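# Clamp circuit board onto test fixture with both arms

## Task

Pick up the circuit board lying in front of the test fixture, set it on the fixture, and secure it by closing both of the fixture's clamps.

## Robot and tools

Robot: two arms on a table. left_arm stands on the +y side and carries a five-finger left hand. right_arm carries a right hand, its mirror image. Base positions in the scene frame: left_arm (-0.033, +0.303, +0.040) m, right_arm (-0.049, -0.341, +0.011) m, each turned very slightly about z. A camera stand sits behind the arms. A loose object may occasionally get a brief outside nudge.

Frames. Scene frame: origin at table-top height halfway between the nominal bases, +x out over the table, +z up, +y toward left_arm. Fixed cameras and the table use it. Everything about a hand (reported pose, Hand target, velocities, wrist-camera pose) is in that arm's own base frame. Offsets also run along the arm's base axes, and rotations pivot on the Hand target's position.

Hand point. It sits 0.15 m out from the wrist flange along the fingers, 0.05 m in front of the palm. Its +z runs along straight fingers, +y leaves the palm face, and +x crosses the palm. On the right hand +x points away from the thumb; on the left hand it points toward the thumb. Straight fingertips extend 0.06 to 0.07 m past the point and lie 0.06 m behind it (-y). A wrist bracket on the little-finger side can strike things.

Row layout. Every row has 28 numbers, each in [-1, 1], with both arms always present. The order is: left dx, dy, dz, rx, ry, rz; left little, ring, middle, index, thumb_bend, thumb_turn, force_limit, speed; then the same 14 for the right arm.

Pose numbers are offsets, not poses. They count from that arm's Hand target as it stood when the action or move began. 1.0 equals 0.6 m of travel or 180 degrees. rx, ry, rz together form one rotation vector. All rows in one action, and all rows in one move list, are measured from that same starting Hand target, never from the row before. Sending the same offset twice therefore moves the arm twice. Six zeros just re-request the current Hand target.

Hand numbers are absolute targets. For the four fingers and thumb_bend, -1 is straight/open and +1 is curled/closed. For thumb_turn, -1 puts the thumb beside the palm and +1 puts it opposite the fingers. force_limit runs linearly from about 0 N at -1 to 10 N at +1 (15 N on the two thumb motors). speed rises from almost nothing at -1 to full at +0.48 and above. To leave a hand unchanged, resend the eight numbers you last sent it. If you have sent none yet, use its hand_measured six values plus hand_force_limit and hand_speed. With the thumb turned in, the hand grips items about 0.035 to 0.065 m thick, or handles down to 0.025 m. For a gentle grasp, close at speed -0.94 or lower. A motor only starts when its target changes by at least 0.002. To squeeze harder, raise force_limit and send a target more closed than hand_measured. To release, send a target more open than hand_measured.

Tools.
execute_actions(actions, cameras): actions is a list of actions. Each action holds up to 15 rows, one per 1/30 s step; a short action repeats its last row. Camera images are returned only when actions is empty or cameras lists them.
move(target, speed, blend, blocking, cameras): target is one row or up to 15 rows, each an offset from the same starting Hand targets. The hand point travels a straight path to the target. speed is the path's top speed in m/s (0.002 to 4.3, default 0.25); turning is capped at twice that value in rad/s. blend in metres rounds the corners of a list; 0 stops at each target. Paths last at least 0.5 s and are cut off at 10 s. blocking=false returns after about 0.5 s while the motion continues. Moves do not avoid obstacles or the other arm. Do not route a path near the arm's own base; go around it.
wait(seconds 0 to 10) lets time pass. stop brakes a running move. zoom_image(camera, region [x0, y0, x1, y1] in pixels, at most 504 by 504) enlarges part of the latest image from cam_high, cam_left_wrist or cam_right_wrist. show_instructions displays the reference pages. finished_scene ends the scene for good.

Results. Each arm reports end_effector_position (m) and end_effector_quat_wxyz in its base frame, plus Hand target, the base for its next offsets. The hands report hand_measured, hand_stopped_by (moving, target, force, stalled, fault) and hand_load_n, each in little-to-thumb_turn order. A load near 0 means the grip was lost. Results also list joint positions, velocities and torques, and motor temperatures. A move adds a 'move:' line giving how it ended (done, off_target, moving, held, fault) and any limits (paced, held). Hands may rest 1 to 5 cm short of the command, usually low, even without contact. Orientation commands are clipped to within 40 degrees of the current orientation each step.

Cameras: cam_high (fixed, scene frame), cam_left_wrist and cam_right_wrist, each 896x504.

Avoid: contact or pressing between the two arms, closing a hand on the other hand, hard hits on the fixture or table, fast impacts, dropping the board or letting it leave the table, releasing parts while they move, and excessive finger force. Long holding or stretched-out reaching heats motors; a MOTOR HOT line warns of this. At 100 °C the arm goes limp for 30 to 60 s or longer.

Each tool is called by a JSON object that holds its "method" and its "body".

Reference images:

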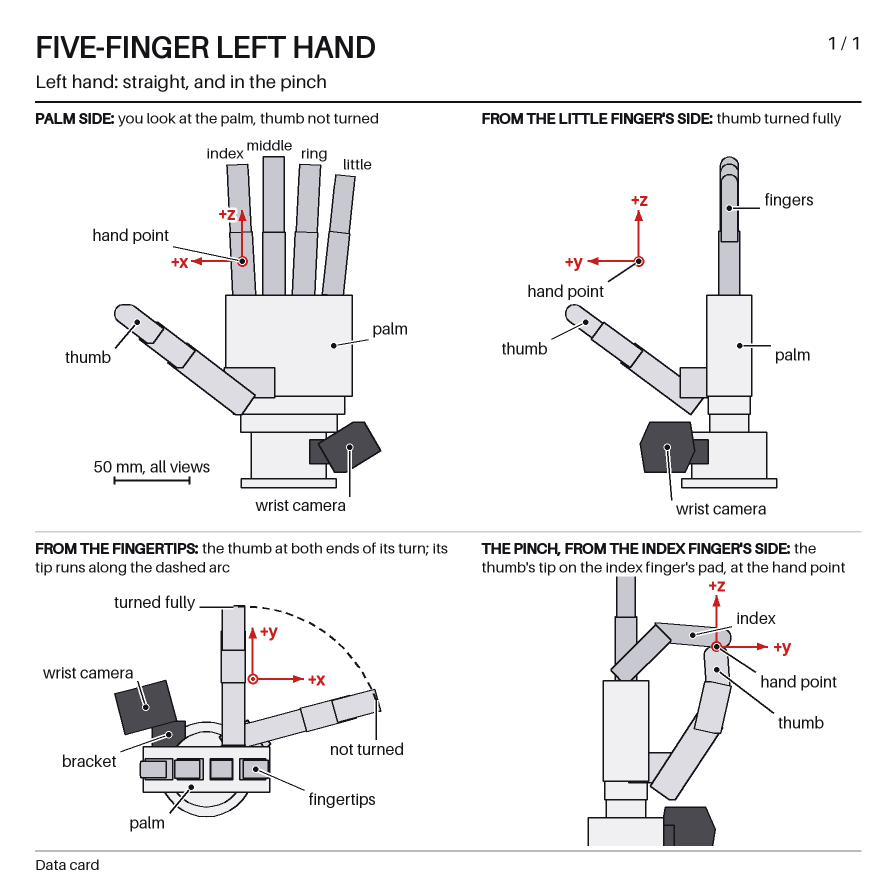

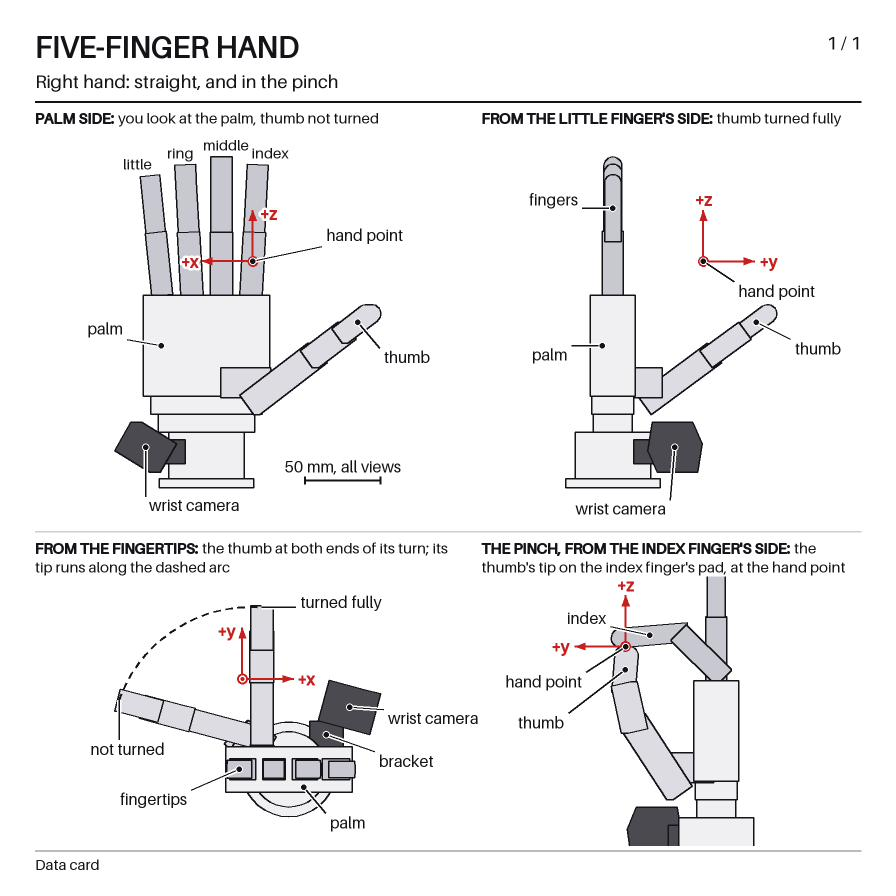

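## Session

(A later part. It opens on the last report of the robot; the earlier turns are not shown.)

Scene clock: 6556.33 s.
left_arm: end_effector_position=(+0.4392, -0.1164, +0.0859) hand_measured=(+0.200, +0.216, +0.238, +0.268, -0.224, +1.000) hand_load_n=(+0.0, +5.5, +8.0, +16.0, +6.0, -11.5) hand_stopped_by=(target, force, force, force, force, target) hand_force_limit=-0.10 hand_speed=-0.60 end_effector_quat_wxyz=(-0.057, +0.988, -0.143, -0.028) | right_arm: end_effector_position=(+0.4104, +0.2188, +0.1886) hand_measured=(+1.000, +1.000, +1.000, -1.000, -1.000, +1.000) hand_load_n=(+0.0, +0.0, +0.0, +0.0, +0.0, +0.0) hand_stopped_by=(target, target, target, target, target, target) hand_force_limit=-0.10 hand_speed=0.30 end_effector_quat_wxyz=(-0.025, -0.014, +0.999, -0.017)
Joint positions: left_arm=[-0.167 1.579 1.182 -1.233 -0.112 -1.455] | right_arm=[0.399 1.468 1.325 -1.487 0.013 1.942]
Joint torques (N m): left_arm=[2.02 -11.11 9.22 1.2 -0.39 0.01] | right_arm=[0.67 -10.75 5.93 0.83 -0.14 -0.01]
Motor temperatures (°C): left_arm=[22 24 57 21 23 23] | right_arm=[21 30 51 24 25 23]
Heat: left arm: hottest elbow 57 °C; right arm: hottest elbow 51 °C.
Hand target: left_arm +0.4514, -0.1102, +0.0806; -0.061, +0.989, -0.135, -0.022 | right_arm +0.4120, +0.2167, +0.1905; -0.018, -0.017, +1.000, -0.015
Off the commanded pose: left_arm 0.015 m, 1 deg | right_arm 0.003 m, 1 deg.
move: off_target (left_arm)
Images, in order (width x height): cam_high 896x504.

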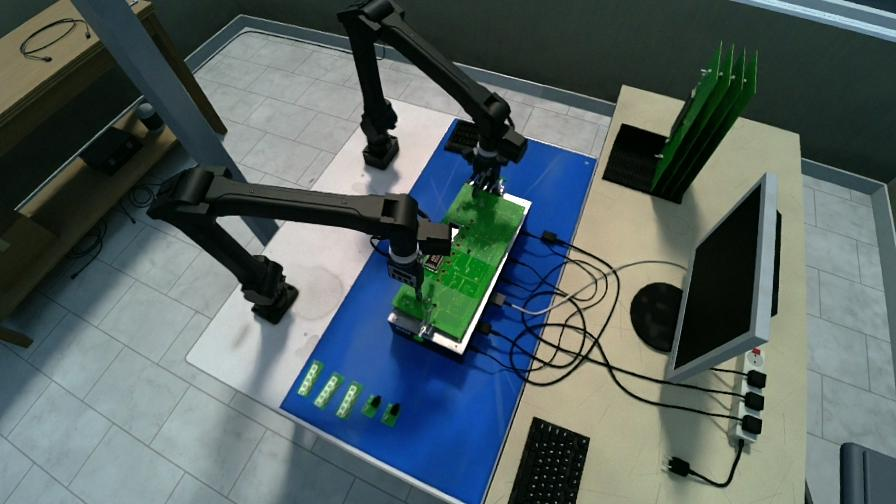

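{"method": "move", "body": {"target": [0,0,0,0,0,0,0.2,0.62,0.62,0.62,-1,1,-0.1,-0.3,0,0,0,0,0,0,1,1,1,-1,-1,1,-0.1,0.3], "speed": 0.06, "cameras": ["cam_high","cam_left_wrist"]}}

{"method": "zoom_image", "body": {"camera": "cam_high", "region": [440, 140, 540, 240]}}

Scene clock: 6561.43 s.
left_arm: end_effector_position=(+0.4394, -0.1156, +0.0858) hand_measured=(+0.200, +0.216, +0.240, +0.270, -1.000, +1.000) hand_load_n=(+0.0, +0.0, -2.5, +0.0, +0.0, +0.0) hand_stopped_by=(target, force, force, force, target, target) hand_force_limit=-0.10 hand_speed=-0.30 end_effector_quat_wxyz=(-0.059, +0.988, -0.143, -0.028) | right_arm: end_effector_position=(+0.4104, +0.2188, +0.1886) hand_measured=(+1.000, +1.000, +1.000, -1.000, -1.000, +1.000) hand_load_n=(+0.0, +0.0, +0.0, +0.0, +0.0, +0.0) hand_stopped_by=(target, target, target, target, target, target) hand_force_limit=-0.10 hand_speed=0.30 end_effector_quat_wxyz=(-0.025, -0.014, +0.999, -0.017)
Joint positions: left_arm=[-0.167 1.579 1.182 -1.233 -0.116 -1.455] | right_arm=[0.399 1.468 1.325 -1.487 0.013 1.942]
Joint torques (N m): left_arm=[2.02 -11.11 9.21 1.2 -0.24 0] | right_arm=[0.73 -10.75 5.91 0.81 -0.14 -0.01]
Motor temperatures (°C): left_arm=[22 24 57 21 23 23] | right_arm=[21 29 51 24 25 23]
Heat: left arm: hottest elbow 57 °C; right arm: hottest elbow 51 °C.
Hand target: left_arm +0.4513, -0.1103, +0.0806; -0.061, +0.989, -0.135, -0.022 | right_arm +0.4120, +0.2167, +0.1905; -0.018, -0.017, +1.000, -0.015
Off the commanded pose: left_arm 0.014 m, 1 deg | right_arm 0.003 m, 1 deg.
move: off_target (left_arm)
camera_calibration:
cam_left_wrist: T_world_to_cam=[[0.505186, 0.856906, 0.102467, -0.134805], [0.777875, -0.503551, 0.375962, -0.426807], [0.373761, -0.110224, -0.920952, 0.0187028], [0, 0, 0, 1]] pos_world=[0.393114, -0.0973427, 0.191501]
Images, in order (width x height): cam_high 896x504, cam_left_wrist 896x504.

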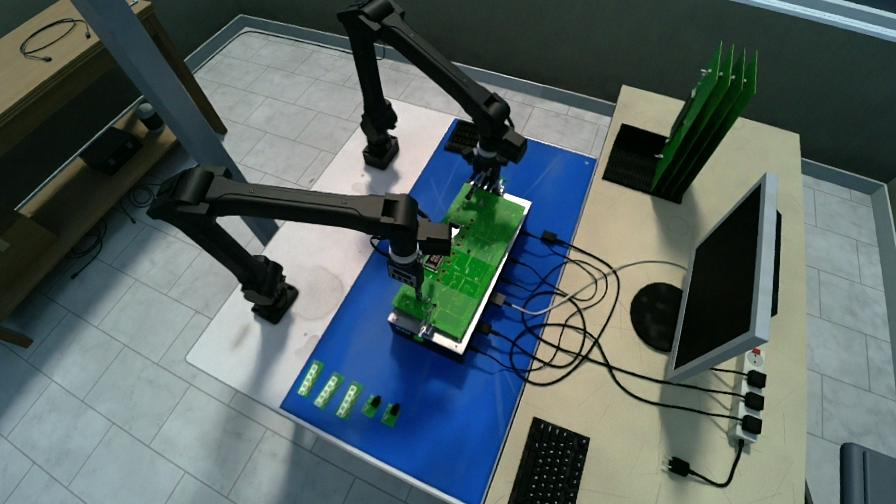

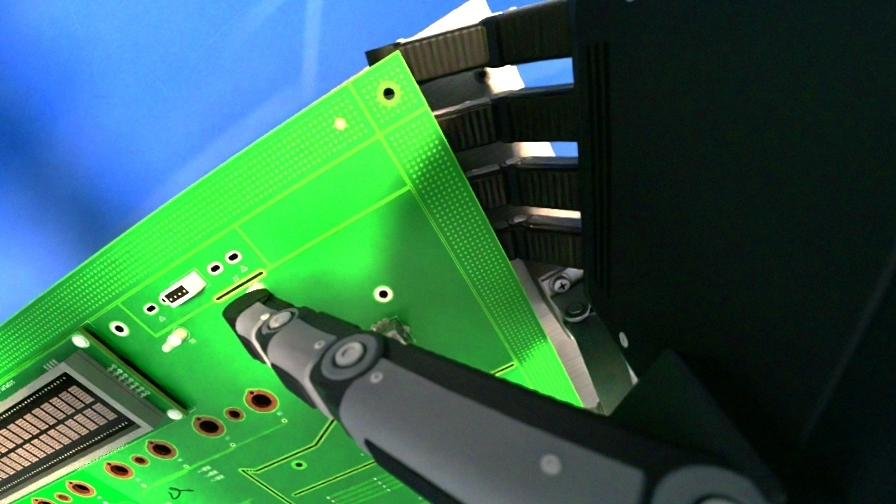

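Scaled by 5.040.

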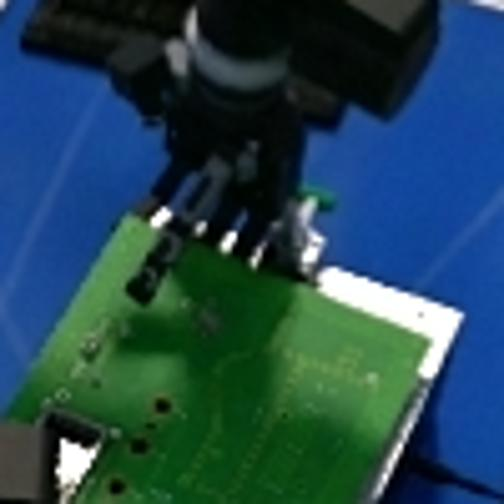

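{"method": "move", "body": {"target": [-0.174,0.035,0,0,0,0,0.2,0.62,0.62,0.62,-1,1,-0.1,-0.3,0,0,0,0,0,0,1,1,1,-1,-1,1,-0.1,0.3], "speed": 0.05, "cameras": ["cam_high","cam_left_wrist"]}}

{"method": "zoom_image", "body": {"camera": "cam_high", "region": [440, 140, 540, 240]}}

{"method": "zoom_image", "body": {"camera": "cam_high", "region": [380, 260, 480, 350]}}

Scene clock: 6573.20 s.
left_arm: end_effector_position=(+0.4259, -0.1094, +0.0860) hand_measured=(+0.200, +0.216, +0.238, +0.270, -1.000, +1.000) hand_load_n=(+0.0, +0.5, +10.5, +3.5, +0.0, +0.0) hand_stopped_by=(target, force, force, force, target, target) hand_force_limit=-0.10 hand_speed=-0.30 end_effector_quat_wxyz=(-0.052, +0.994, -0.082, +0.053) | right_arm: end_effector_position=(+0.4104, +0.2188, +0.1886) hand_measured=(+1.000, +1.000, +1.000, -1.000, -1.000, +1.000) hand_load_n=(+0.0, +0.0, +0.5, +0.0, -0.5, +0.0) hand_stopped_by=(target, target, target, target, target, target) hand_force_limit=-0.10 hand_speed=0.30 end_effector_quat_wxyz=(-0.025, -0.014, +0.999, -0.017)
Joint positions: left_arm=[-0.163 1.425 0.994 -1.042 -0.113 -1.564] | right_arm=[0.399 1.468 1.325 -1.487 0.013 1.942]
Joint torques (N m): left_arm=[2.55 -15.56 2.24 -5.6 -0.1 1.07] | right_arm=[0.73 -10.75 5.91 0.81 -0.14 -0.01]
Motor temperatures (°C): left_arm=[22 24 57 21 23 23] | right_arm=[21 29 51 24 25 23]
Heat: left arm: hottest elbow 57 °C; right arm: hottest elbow 51 °C.
Hand target: left_arm +0.3469, -0.0892, +0.0806; -0.061, +0.989, -0.135, -0.022 | right_arm +0.4120, +0.2167, +0.1905; -0.018, -0.017, +1.000, -0.015
Off the commanded pose: left_arm 0.082 m, 11 deg | right_arm 0.003 m, 1 deg.
move: off_target (left_arm)
camera_calibration:
cam_left_wrist: T_world_to_cam=[[0.384796, 0.91126, 0.146755, -0.0799309], [0.754214, -0.402084, 0.519124, -0.404495], [0.532064, -0.0890723, -0.842006, -0.0471942], [0, 0, 0, 1]] pos_world=[0.360943, -0.0940064, 0.181975]
Images, in order (width x height): cam_high 896x504, cam_left_wrist 896x504.

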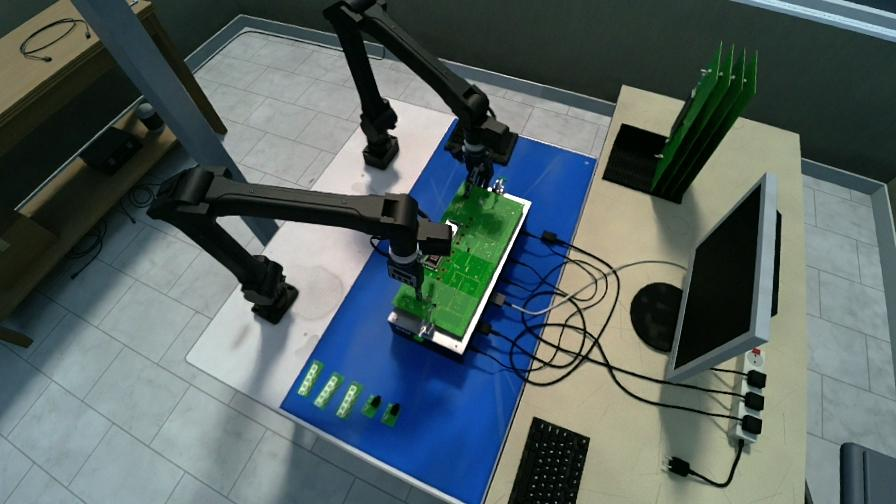

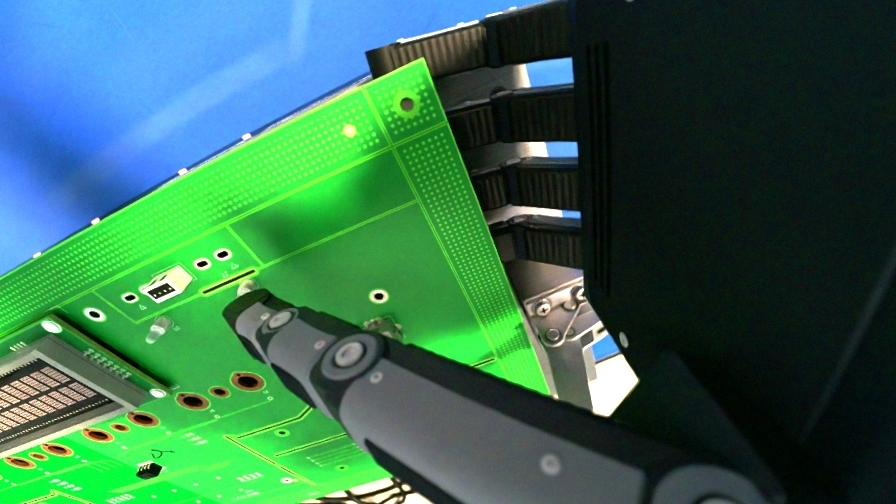

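Scaled by 5.040.

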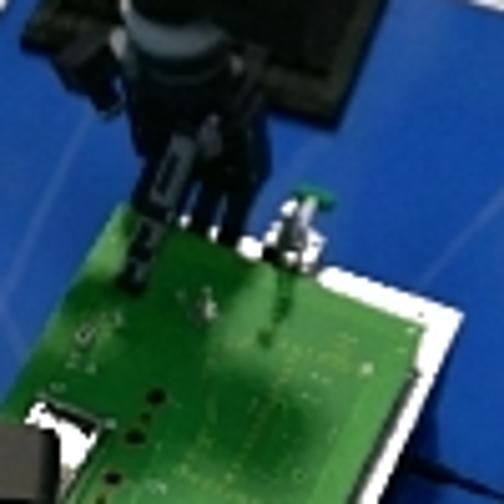

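Scaled by 5.040.

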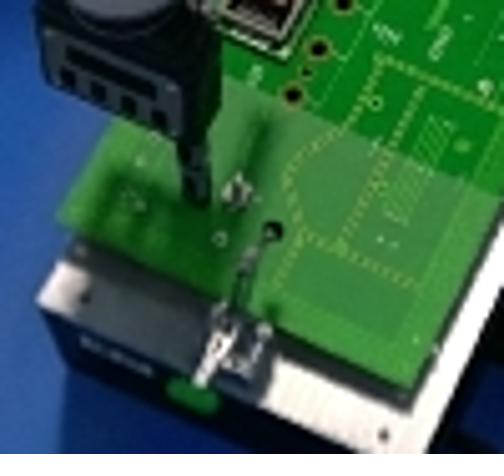

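{"method": "move", "body": {"target": [[0.1885,-0.035,0.012,0,0,0,0.2,0.62,0.62,0.62,-1,1,-0.1,-0.3,0,0,0,0,0,0,1,1,1,-1,-1,1,-0.1,0.3],[0.18,0.0277,0.012,0,0,0,0.2,0.62,0.62,0.62,-1,1,-0.1,-0.3,0,0,0,0,0,0,1,1,1,-1,-1,1,-0.1,0.3]], "speed": 0.06, "cameras": ["cam_high","cam_left_wrist"]}}

{"method": "zoom_image", "body": {"camera": "cam_high", "region": [440, 140, 540, 240]}}

{"method": "zoom_image", "body": {"camera": "cam_high", "region": [380, 260, 480, 350]}}

Scene clock: 6596.73 s.
left_arm: end_effector_position=(+0.4419, -0.0752, +0.0777) hand_measured=(+0.200, +0.216, +0.240, +0.270, -1.000, +1.000) hand_load_n=(+0.0, +0.0, +0.0, +0.0, +0.0, +0.0) hand_stopped_by=(target, force, force, force, target, target) hand_force_limit=-0.10 hand_speed=-0.30 end_effector_quat_wxyz=(-0.061, +0.989, -0.132, -0.039) | right_arm: end_effector_position=(+0.4104, +0.2188, +0.1886) hand_measured=(+1.000, +1.000, +1.000, -1.000, -1.000, +1.000) hand_load_n=(+0.0, +0.0, +0.5, +0.0, +0.0, +0.0) hand_stopped_by=(target, target, target, target, target, target) hand_force_limit=-0.10 hand_speed=0.30 end_effector_quat_wxyz=(-0.025, -0.014, +0.999, -0.017)
Joint positions: left_arm=[-0.078 1.592 1.175 -1.227 -0.125 -1.388] | right_arm=[0.399 1.468 1.325 -1.487 0.013 1.942]
Joint torques (N m): left_arm=[1.55 -13.04 10.26 0.53 -0.07 0.17] | right_arm=[0.67 -10.75 5.91 0.81 -0.14 -0.01]
Motor temperatures (°C): left_arm=[22 26 56 22 22 25] | right_arm=[21 29 50 24 25 23]
Heat: left arm: hottest elbow 56 °C; right arm: hottest elbow 50 °C.
Hand target: left_arm +0.4549, -0.0726, +0.0878; -0.061, +0.989, -0.135, -0.022 | right_arm +0.4120, +0.2167, +0.1905; -0.018, -0.017, +1.000, -0.015
Off the commanded pose: left_arm 0.017 m, 2 deg | right_arm 0.003 m, 1 deg.
move: off_target (left_arm)
camera_calibration:
cam_left_wrist: T_world_to_cam=[[0.487804, 0.867407, 0.0982444, -0.161173], [0.79662, -0.488346, 0.356252, -0.411062], [0.356993, -0.095518, -0.929211, 0.0239185], [0, 0, 0, 1]] pos_world=[0.397542, -0.0586535, 0.184502]
Images, in order (width x height): cam_high 896x504, cam_left_wrist 896x504.

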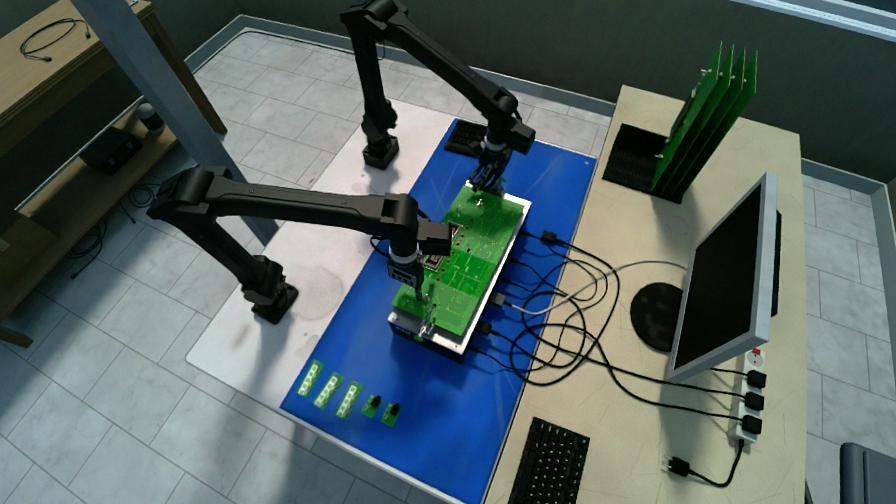

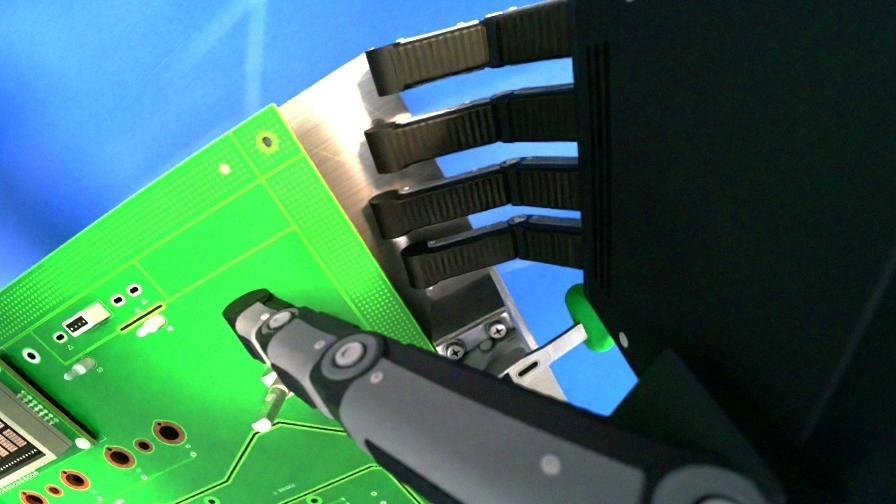

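Scaled by 5.040.

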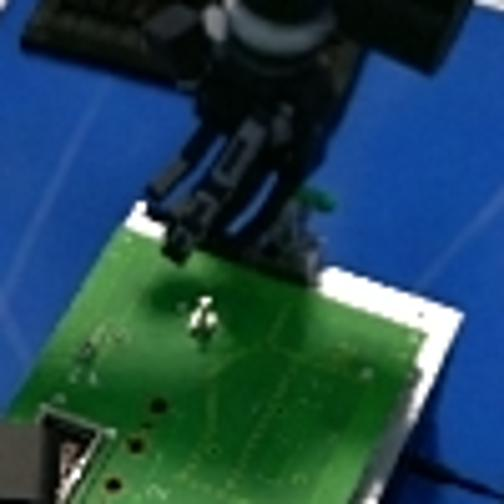

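Scaled by 5.040.

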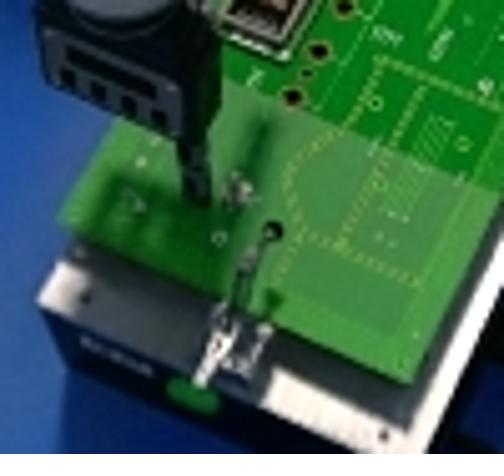

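{"method": "move", "body": {"target": [[0,0.03,0.2,0,0,0,0.2,0.62,0.62,0.62,-1,1,-0.1,-0.3,0,0,0,0,0,0,1,1,1,-1,-1,1,-0.1,0.3],[-0.1,0.12,0.2,0,0,0,0.2,0.62,0.62,0.62,-1,1,-0.1,-0.3,0,0,0,0,0,0,1,1,1,-1,-1,1,-0.1,0.3]], "speed": 0.15, "cameras": ["cam_high","cam_left_wrist"]}}

{"method": "zoom_image", "body": {"camera": "cam_high", "region": [460, 160, 540, 230]}}

{"method": "zoom_image", "body": {"camera": "cam_high", "region": [380, 285, 430, 335]}}

{"method": "zoom_image", "body": {"camera": "cam_high", "region": [440, 310, 480, 350]}}

Scene clock: 6604.70 s.
left_arm: end_effector_position=(+0.3941, -0.0027, +0.2027) hand_measured=(+0.200, +0.216, +0.240, +0.270, -1.000, +1.000) hand_load_n=(+0.0, +0.0, +0.5, +0.0, +0.0, +0.0) hand_stopped_by=(target, force, force, force, target, target) hand_force_limit=-0.10 hand_speed=-0.30 end_effector_quat_wxyz=(-0.059, +0.989, -0.130, -0.032) | right_arm: end_effector_position=(+0.4104, +0.2188, +0.1886) hand_measured=(+1.000, +1.000, +1.000, -1.000, -1.000, +1.000) hand_load_n=(+0.0, +0.0, +0.0, +0.0, +0.0, +0.0) hand_stopped_by=(target, target, target, target, target, target) hand_force_limit=-0.10 hand_speed=0.30 end_effector_quat_wxyz=(-0.025, -0.014, +0.999, -0.017)
Joint positions: left_arm=[0.099 1.373 1.275 -1.509 -0.13 -1.211] | right_arm=[0.399 1.468 1.325 -1.487 0.013 1.942]
Joint torques (N m): left_arm=[1.32 -11.16 9.05 0.59 -0.03 0.15] | right_arm=[0.73 -10.75 5.91 0.83 -0.14 -0.01]
Motor temperatures (°C): left_arm=[22 26 57 21 22 24] | right_arm=[21 29 50 24 25 23]
Heat: left arm: hottest elbow 57 °C; right arm: hottest elbow 50 °C.
Hand target: left_arm +0.3948, -0.0007, +0.2078; -0.061, +0.989, -0.135, -0.022 | right_arm +0.4120, +0.2167, +0.1905; -0.018, -0.017, +1.000, -0.015
Off the commanded pose: left_arm 0.006 m, 1 deg | right_arm 0.003 m, 1 deg.
move: done
camera_calibration:
cam_left_wrist: T_world_to_cam=[[0.484494, 0.868856, 0.10176, -0.212302], [0.792446, -0.485178, 0.369637, -0.38322], [0.370533, -0.0984475, -0.923587, 0.157585], [0, 0, 0, 1]] pos_world=[0.34815, 0.0140441, 0.3088]
Images, in order (width x height): cam_high 896x504, cam_left_wrist 896x504.

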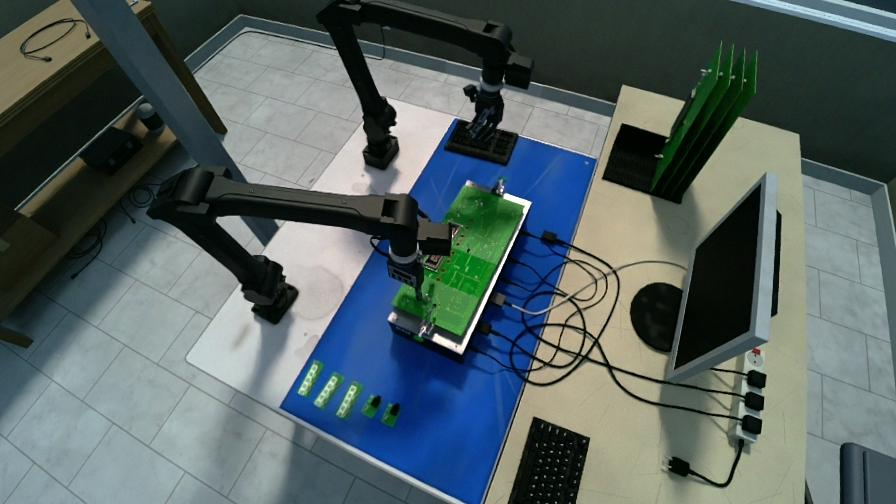

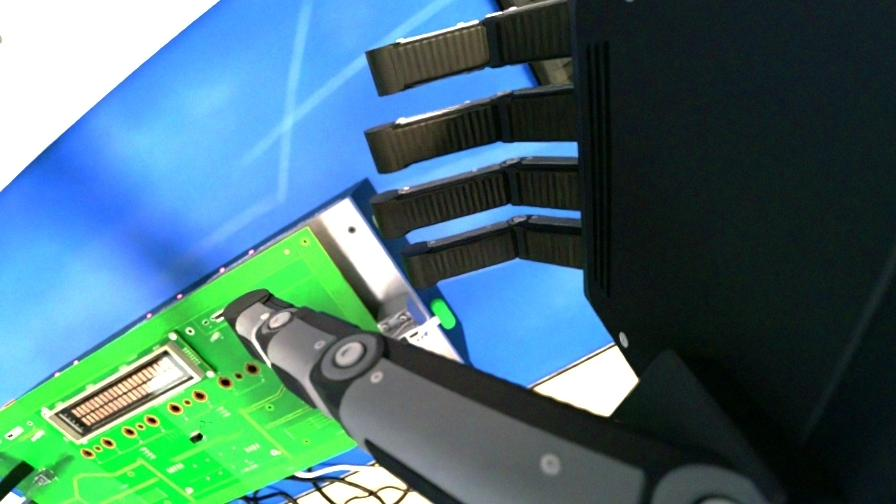

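Scaled by 6.300.

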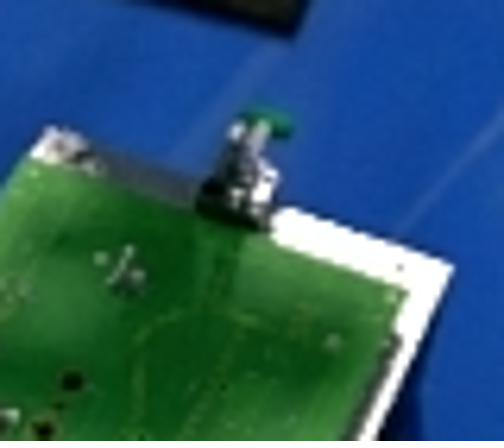

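Scaled by 10.080.

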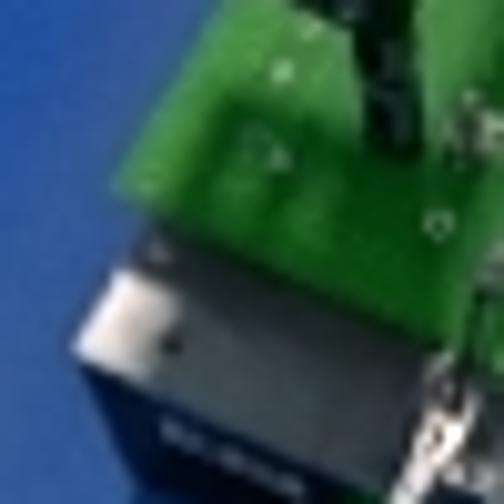

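Scaled by 12.600.

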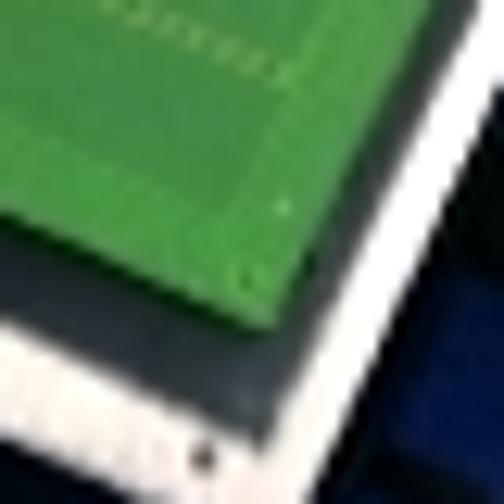

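{"method": "wait", "body": {"seconds": 0, "cameras": ["cam_left_wrist","cam_right_wrist","cam_high"]}}

{"method": "zoom_image", "body": {"camera": "cam_left_wrist", "region": [180, 170, 480, 420]}}

{"method": "zoom_image", "body": {"camera": "cam_high", "region": [380, 170, 540, 360]}}

Scene clock: 6616.37 s.
left_arm: end_effector_position=(+0.3941, -0.0027, +0.2027) hand_measured=(+0.200, +0.216, +0.240, +0.270, -1.000, +1.000) hand_load_n=(-0.5, +0.5, +0.0, +0.0, +0.0, +0.0) hand_stopped_by=(target, force, force, force, target, target) hand_force_limit=-0.10 hand_speed=-0.30 end_effector_quat_wxyz=(-0.059, +0.989, -0.131, -0.032) | right_arm: end_effector_position=(+0.4104, +0.2188, +0.1886) hand_measured=(+1.000, +1.000, +1.000, -1.000, -1.000, +1.000) hand_load_n=(+0.5, +0.0, +0.0, +0.0, +0.0, +0.0) hand_stopped_by=(target, target, target, target, target, target) hand_force_limit=-0.10 hand_speed=0.30 end_effector_quat_wxyz=(-0.025, -0.014, +0.999, -0.017)
Joint positions: left_arm=[0.099 1.373 1.275 -1.509 -0.13 -1.211] | right_arm=[0.399 1.468 1.325 -1.487 0.013 1.942]
Joint torques (N m): left_arm=[1.32 -11.16 9.03 0.59 -0.03 0.17] | right_arm=[0.73 -10.75 5.93 0.81 -0.14 -0.01]
Motor temperatures (°C): left_arm=[22 25 58 21 22 24] | right_arm=[21 29 50 24 24 23]
Heat: left arm: hottest elbow 58 °C; right arm: hottest elbow 50 °C.
Hand target: left_arm +0.3949, -0.0007, +0.2078; -0.061, +0.989, -0.135, -0.022 | right_arm +0.4120, +0.2167, +0.1905; -0.018, -0.017, +1.000, -0.015
Off the commanded pose: left_arm 0.006 m, 1 deg | right_arm 0.003 m, 1 deg.
camera_calibration:
cam_left_wrist: T_world_to_cam=[[0.484789, 0.868692, 0.101752, -0.212487], [0.792308, -0.485451, 0.369574, -0.3831], [0.370442, -0.098547, -0.923613, 0.157636], [0, 0, 0, 1]] pos_world=[0.348149, 0.0141443, 0.3088]
cam_right_wrist: T_world_to_cam=[[-0.310547, 0.948664, -0.0599825, -0.0639279], [0.846126, 0.304633, 0.437344, -0.490715], [0.433165, 0.0850631, -0.897292, 0.0865327], [0, 0, 0, 1]] pos_world=[0.357871, 0.202773, 0.288422]

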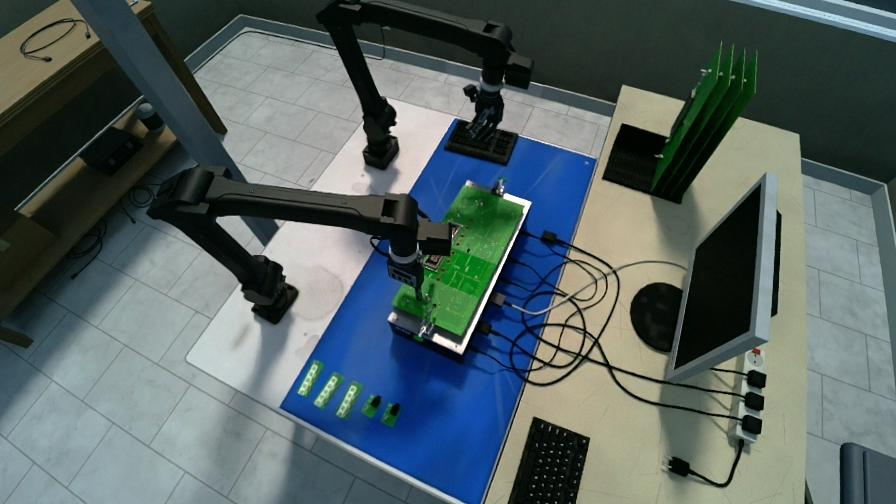

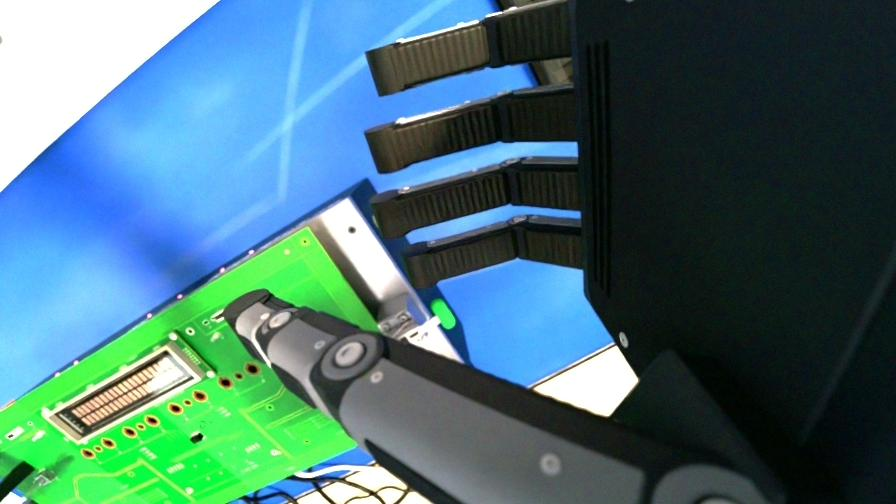

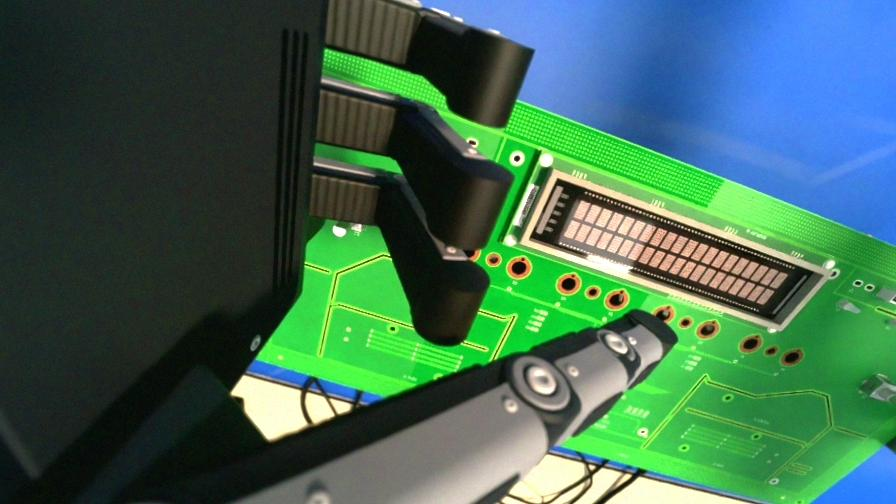

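Scaled by 1.680.

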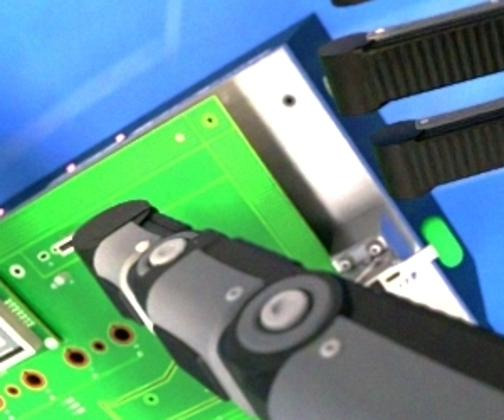

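Scaled by 2.653.

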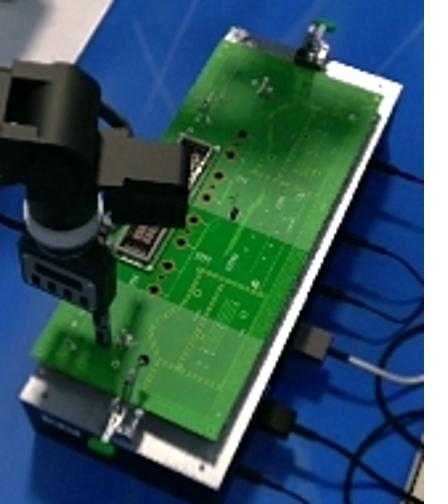

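{"method": "move", "body": {"target": [[0,0,0.03,0,0,0,1,1,1,-1,-1,1,-0.1,0.2,0,0,0,0,0,0,1,1,1,-1,-1,1,-0.1,0.3],[0.096,-0.3,0.05,0,0,0.085,1,1,1,-1,-1,1,-0.1,0.2,0,0,0,0,0,0,1,1,1,-1,-1,1,-0.1,0.3],[0.09,-0.3,-0.05,0,0,0.085,1,1,1,-1,-1,1,-0.1,0.2,0,0,0,0,0,0,1,1,1,-1,-1,1,-0.1,0.3]], "speed": 0.15, "cameras": ["cam_high"]}}

{"method": "zoom_image", "body": {"camera": "cam_high", "region": [440, 150, 540, 250]}}

Scene clock: 6663.10 s.
left_arm: end_effector_position=(+0.4438, -0.1769, +0.1803) hand_measured=(+1.000, +1.000, +1.000, -1.000, -1.000, +1.000) hand_load_n=(+0.0, +0.5, +0.0, +0.0, +0.0, +0.0) hand_stopped_by=(target, target, target, target, target, target) hand_force_limit=-0.10 hand_speed=0.20 end_effector_quat_wxyz=(-0.057, +0.998, -0.007, -0.032) | right_arm: end_effector_position=(+0.4104, +0.2188, +0.1886) hand_measured=(+1.000, +1.000, +1.000, -1.000, -1.000, +1.000) hand_load_n=(+0.0, +0.0, +0.0, +0.0, -0.5, +0.0) hand_stopped_by=(target, target, target, target, target, target) hand_force_limit=-0.10 hand_speed=0.30 end_effector_quat_wxyz=(-0.025, -0.014, +0.999, -0.017)
Joint positions: left_arm=[-0.314 1.539 1.393 -1.52 -0.089 -1.874] | right_arm=[0.399 1.468 1.325 -1.487 0.013 1.942]
Joint torques (N m): left_arm=[0.32 -11.69 9.44 0.49 -0.08 -0.14] | right_arm=[0.67 -10.7 5.91 0.81 -0.14 0]
Motor temperatures (°C): left_arm=[22 25 60 21 22 23] | right_arm=[21 29 49 24 24 23]
Heat: left arm: hottest elbow 60 °C; right arm: hottest elbow 49 °C.
Hand target: left_arm +0.4490, -0.1806, +0.1777; -0.058, +0.998, -0.002, -0.030 | right_arm +0.4120, +0.2167, +0.1905; -0.018, -0.017, +1.000, -0.015
Off the commanded pose: left_arm 0.007 m, 1 deg | right_arm 0.003 m, 1 deg.
move: done
Images, in order (width x height): cam_high 896x504.

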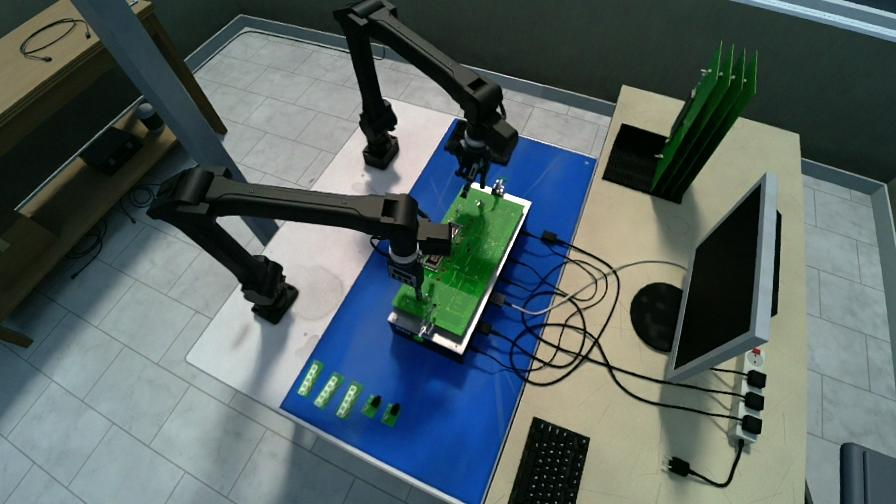

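Scaled by 5.040.

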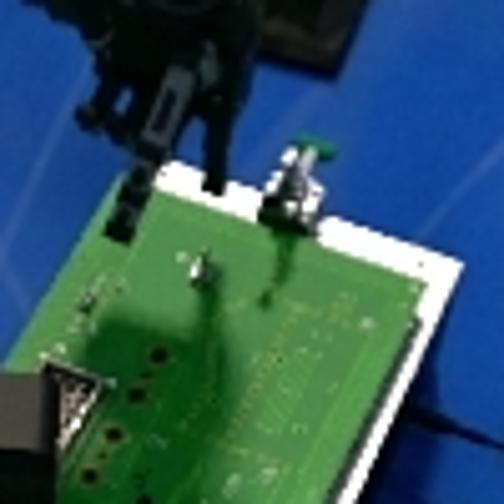

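{"method": "move", "body": {"target": [[-0.02,-0.072,0.01,0,0,0,1,1,1,-1,-1,1,-0.1,0.2,0,0,0,0,0,0,1,1,1,-1,-1,1,-0.1,0.3],[-0.02,-0.072,-0.03,0,0,0,1,1,1,-1,-1,1,-0.1,0.2,0,0,0,0,0,0,1,1,1,-1,-1,1,-0.1,0.3]], "speed": 0.08, "cameras": ["cam_high"]}}

{"method": "zoom_image", "body": {"camera": "cam_high", "region": [440, 150, 540, 250]}}

Scene clock: 6673.03 s.
left_arm: end_effector_position=(+0.4338, -0.2198, +0.1665) hand_measured=(+1.000, +1.000, +1.000, -1.000, -1.000, +1.000) hand_load_n=(+0.0, +0.0, +0.0, +0.0, -0.5, +0.0) hand_stopped_by=(target, target, target, target, target, target) hand_force_limit=-0.10 hand_speed=0.20 end_effector_quat_wxyz=(-0.056, +0.998, -0.007, -0.027) | right_arm: end_effector_position=(+0.4104, +0.2188, +0.1886) hand_measured=(+1.000, +1.000, +1.000, -1.000, -1.000, +1.000) hand_load_n=(+0.0, +0.0, +0.5, +0.0, +0.0, +0.0) hand_stopped_by=(target, target, target, target, target, target) hand_force_limit=-0.10 hand_speed=0.30 end_effector_quat_wxyz=(-0.025, -0.014, +0.999, -0.017)
Joint positions: left_arm=[-0.412 1.555 1.374 -1.484 -0.082 -1.972] | right_arm=[0.399 1.468 1.325 -1.487 0.013 1.942]
Joint torques (N m): left_arm=[0.21 -11.46 8.98 0.55 0 -0.14] | right_arm=[0.67 -10.7 5.93 0.83 -0.14 -0.01]
Motor temperatures (°C): left_arm=[22 25 61 21 22 23] | right_arm=[21 29 49 24 24 23]
Heat: left arm: hottest elbow 61 °C; right arm: hottest elbow 49 °C.
Hand target: left_arm +0.4369, -0.2238, +0.1597; -0.058, +0.998, -0.002, -0.030 | right_arm +0.4120, +0.2167, +0.1905; -0.018, -0.017, +1.000, -0.015
Off the commanded pose: left_arm 0.008 m, 1 deg | right_arm 0.003 m, 1 deg.
move: done
Images, in order (width x height): cam_high 896x504.

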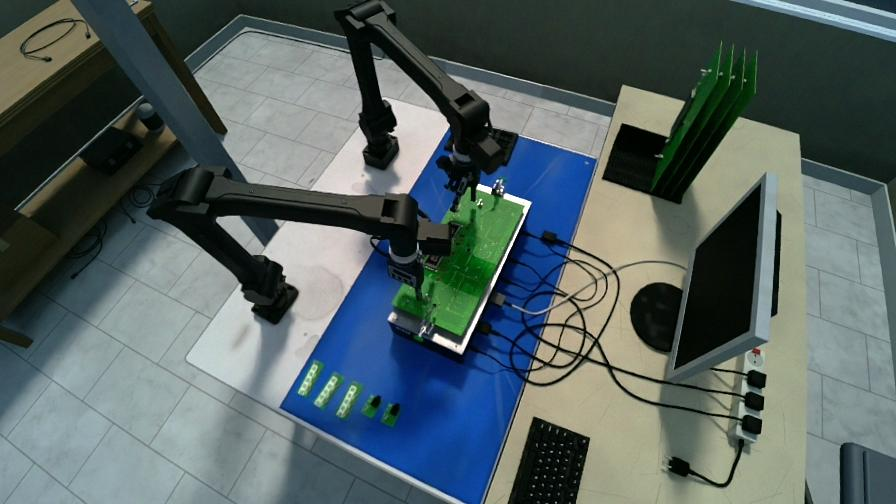

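Scaled by 5.040.

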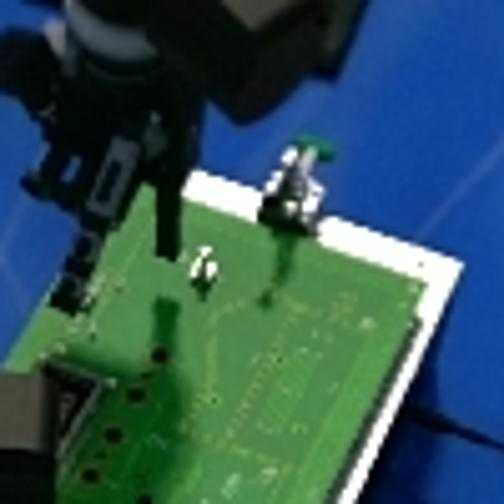

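{"method": "move", "body": {"target": [[0,0,-0.0233,0,0,0,1,1,1,-1,-1,1,-0.1,0.2,0,0,-0.012,0,0,0,1,1,1,-1,-1,1,-0.1,0.3],[0.055,0,-0.005,0,0,0,1,1,1,-1,-1,1,-0.1,0.2,0.055,0,0.01,0,0,0,1,1,1,-1,-1,1,-0.1,0.3]], "speed": 0.04, "cameras": ["cam_high"]}}

{"method": "zoom_image", "body": {"camera": "cam_high", "region": [440, 150, 540, 250]}}

{"method": "zoom_image", "body": {"camera": "cam_high", "region": [380, 270, 480, 350]}}

Scene clock: 6688.40 s.
left_arm: end_effector_position=(+0.4533, -0.2237, +0.1484) hand_measured=(+1.000, +1.000, +1.000, -1.000, -1.000, +1.000) hand_load_n=(+0.0, +0.0, +0.0, +0.0, +0.0, +0.0) hand_stopped_by=(target, target, target, target, target, target) hand_force_limit=-0.10 hand_speed=0.20 end_effector_quat_wxyz=(-0.061, +0.997, -0.004, -0.037) | right_arm: end_effector_position=(+0.4267, +0.2154, +0.1856) hand_measured=(+1.000, +1.000, +1.000, -1.000, -1.000, +1.000) hand_load_n=(+0.5, +0.0, +0.0, +0.0, +0.0, +0.0) hand_stopped_by=(target, target, target, target, target, target) hand_force_limit=-0.10 hand_speed=0.30 end_effector_quat_wxyz=(-0.032, -0.017, +0.999, -0.019)
Joint positions: left_arm=[-0.404 1.629 1.415 -1.474 -0.083 -1.972] | right_arm=[0.377 1.515 1.371 -1.5 0.012 1.914]
Joint torques (N m): left_arm=[2.02 -12.28 12.67 -0.32 -0.06 0.12] | right_arm=[0.21 -9.17 9.69 0.44 -0.08 -0.02]
Motor temperatures (°C): left_arm=[22 25 59 21 22 23] | right_arm=[21 29 49 24 24 23]
Heat: left arm: hottest elbow 59 °C; right arm: hottest elbow 49 °C.
Hand target: left_arm +0.4699, -0.2237, +0.1567; -0.058, +0.998, -0.002, -0.030 | right_arm +0.4450, +0.2166, +0.1963; -0.018, -0.017, +1.000, -0.015
Off the commanded pose: left_arm 0.019 m, 1 deg | right_arm 0.021 m, 2 deg.
move: off_target (left_arm, right_arm)
Images, in order (width x height): cam_high 896x504.

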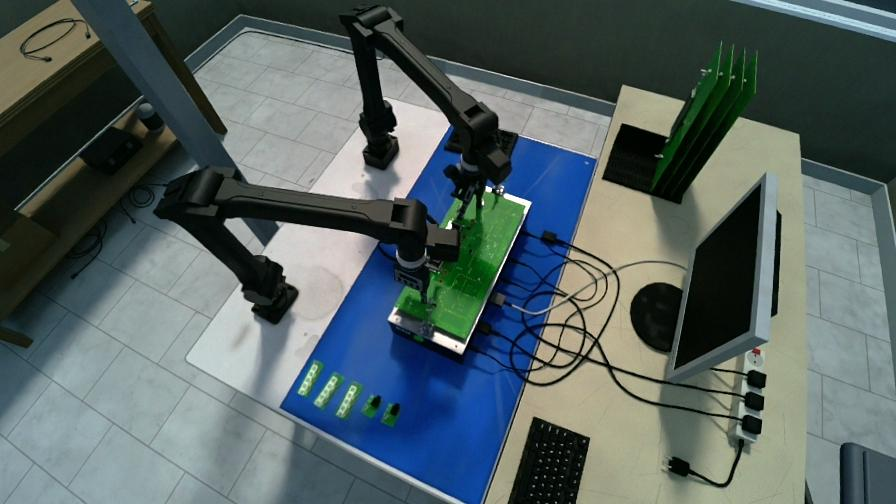

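Scaled by 5.040.

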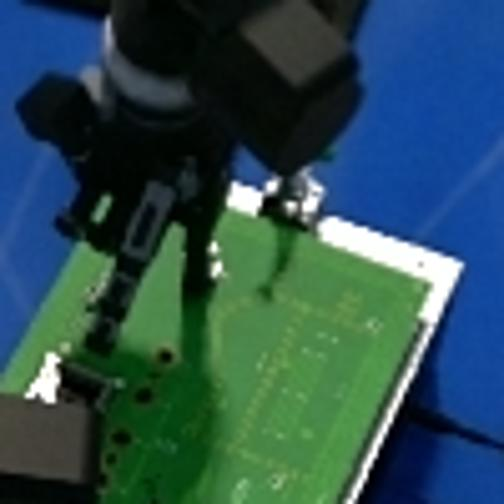

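Scaled by 5.040.

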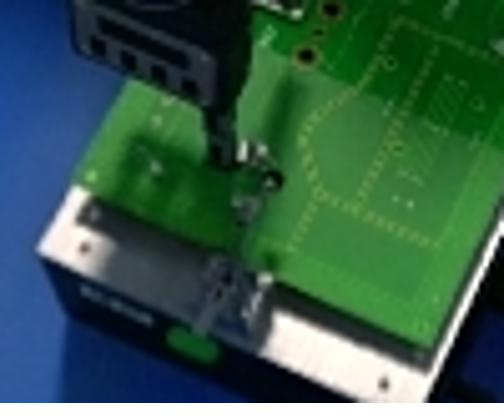

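{"method": "zoom_image", "body": {"camera": "cam_high", "region": [380, 285, 430, 335]}}

{"method": "zoom_image", "body": {"camera": "cam_high", "region": [440, 310, 480, 350]}}

{"method": "zoom_image", "body": {"camera": "cam_high", "region": [500, 190, 540, 230]}}

Scaled by 10.080.

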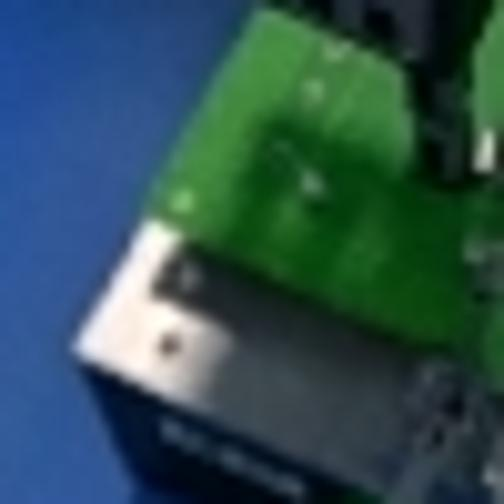

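Scaled by 12.600.

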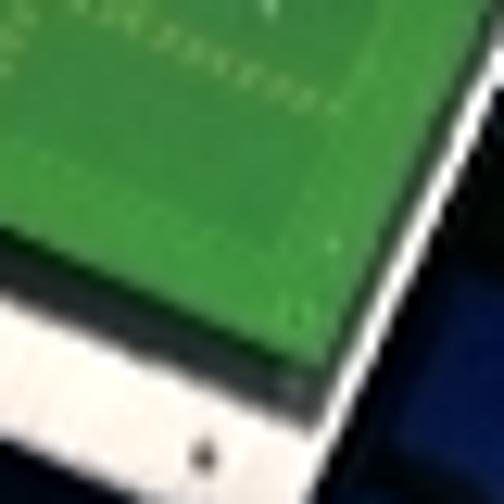

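Scaled by 12.600.

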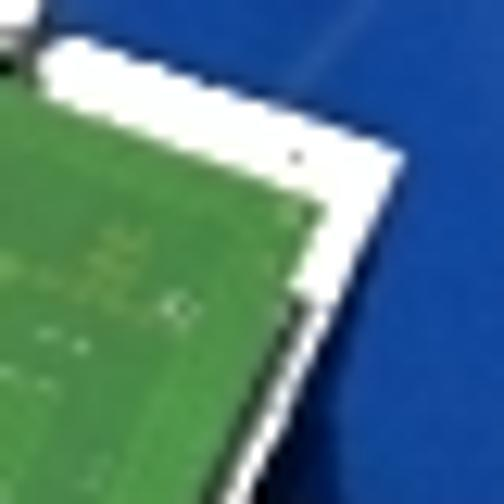

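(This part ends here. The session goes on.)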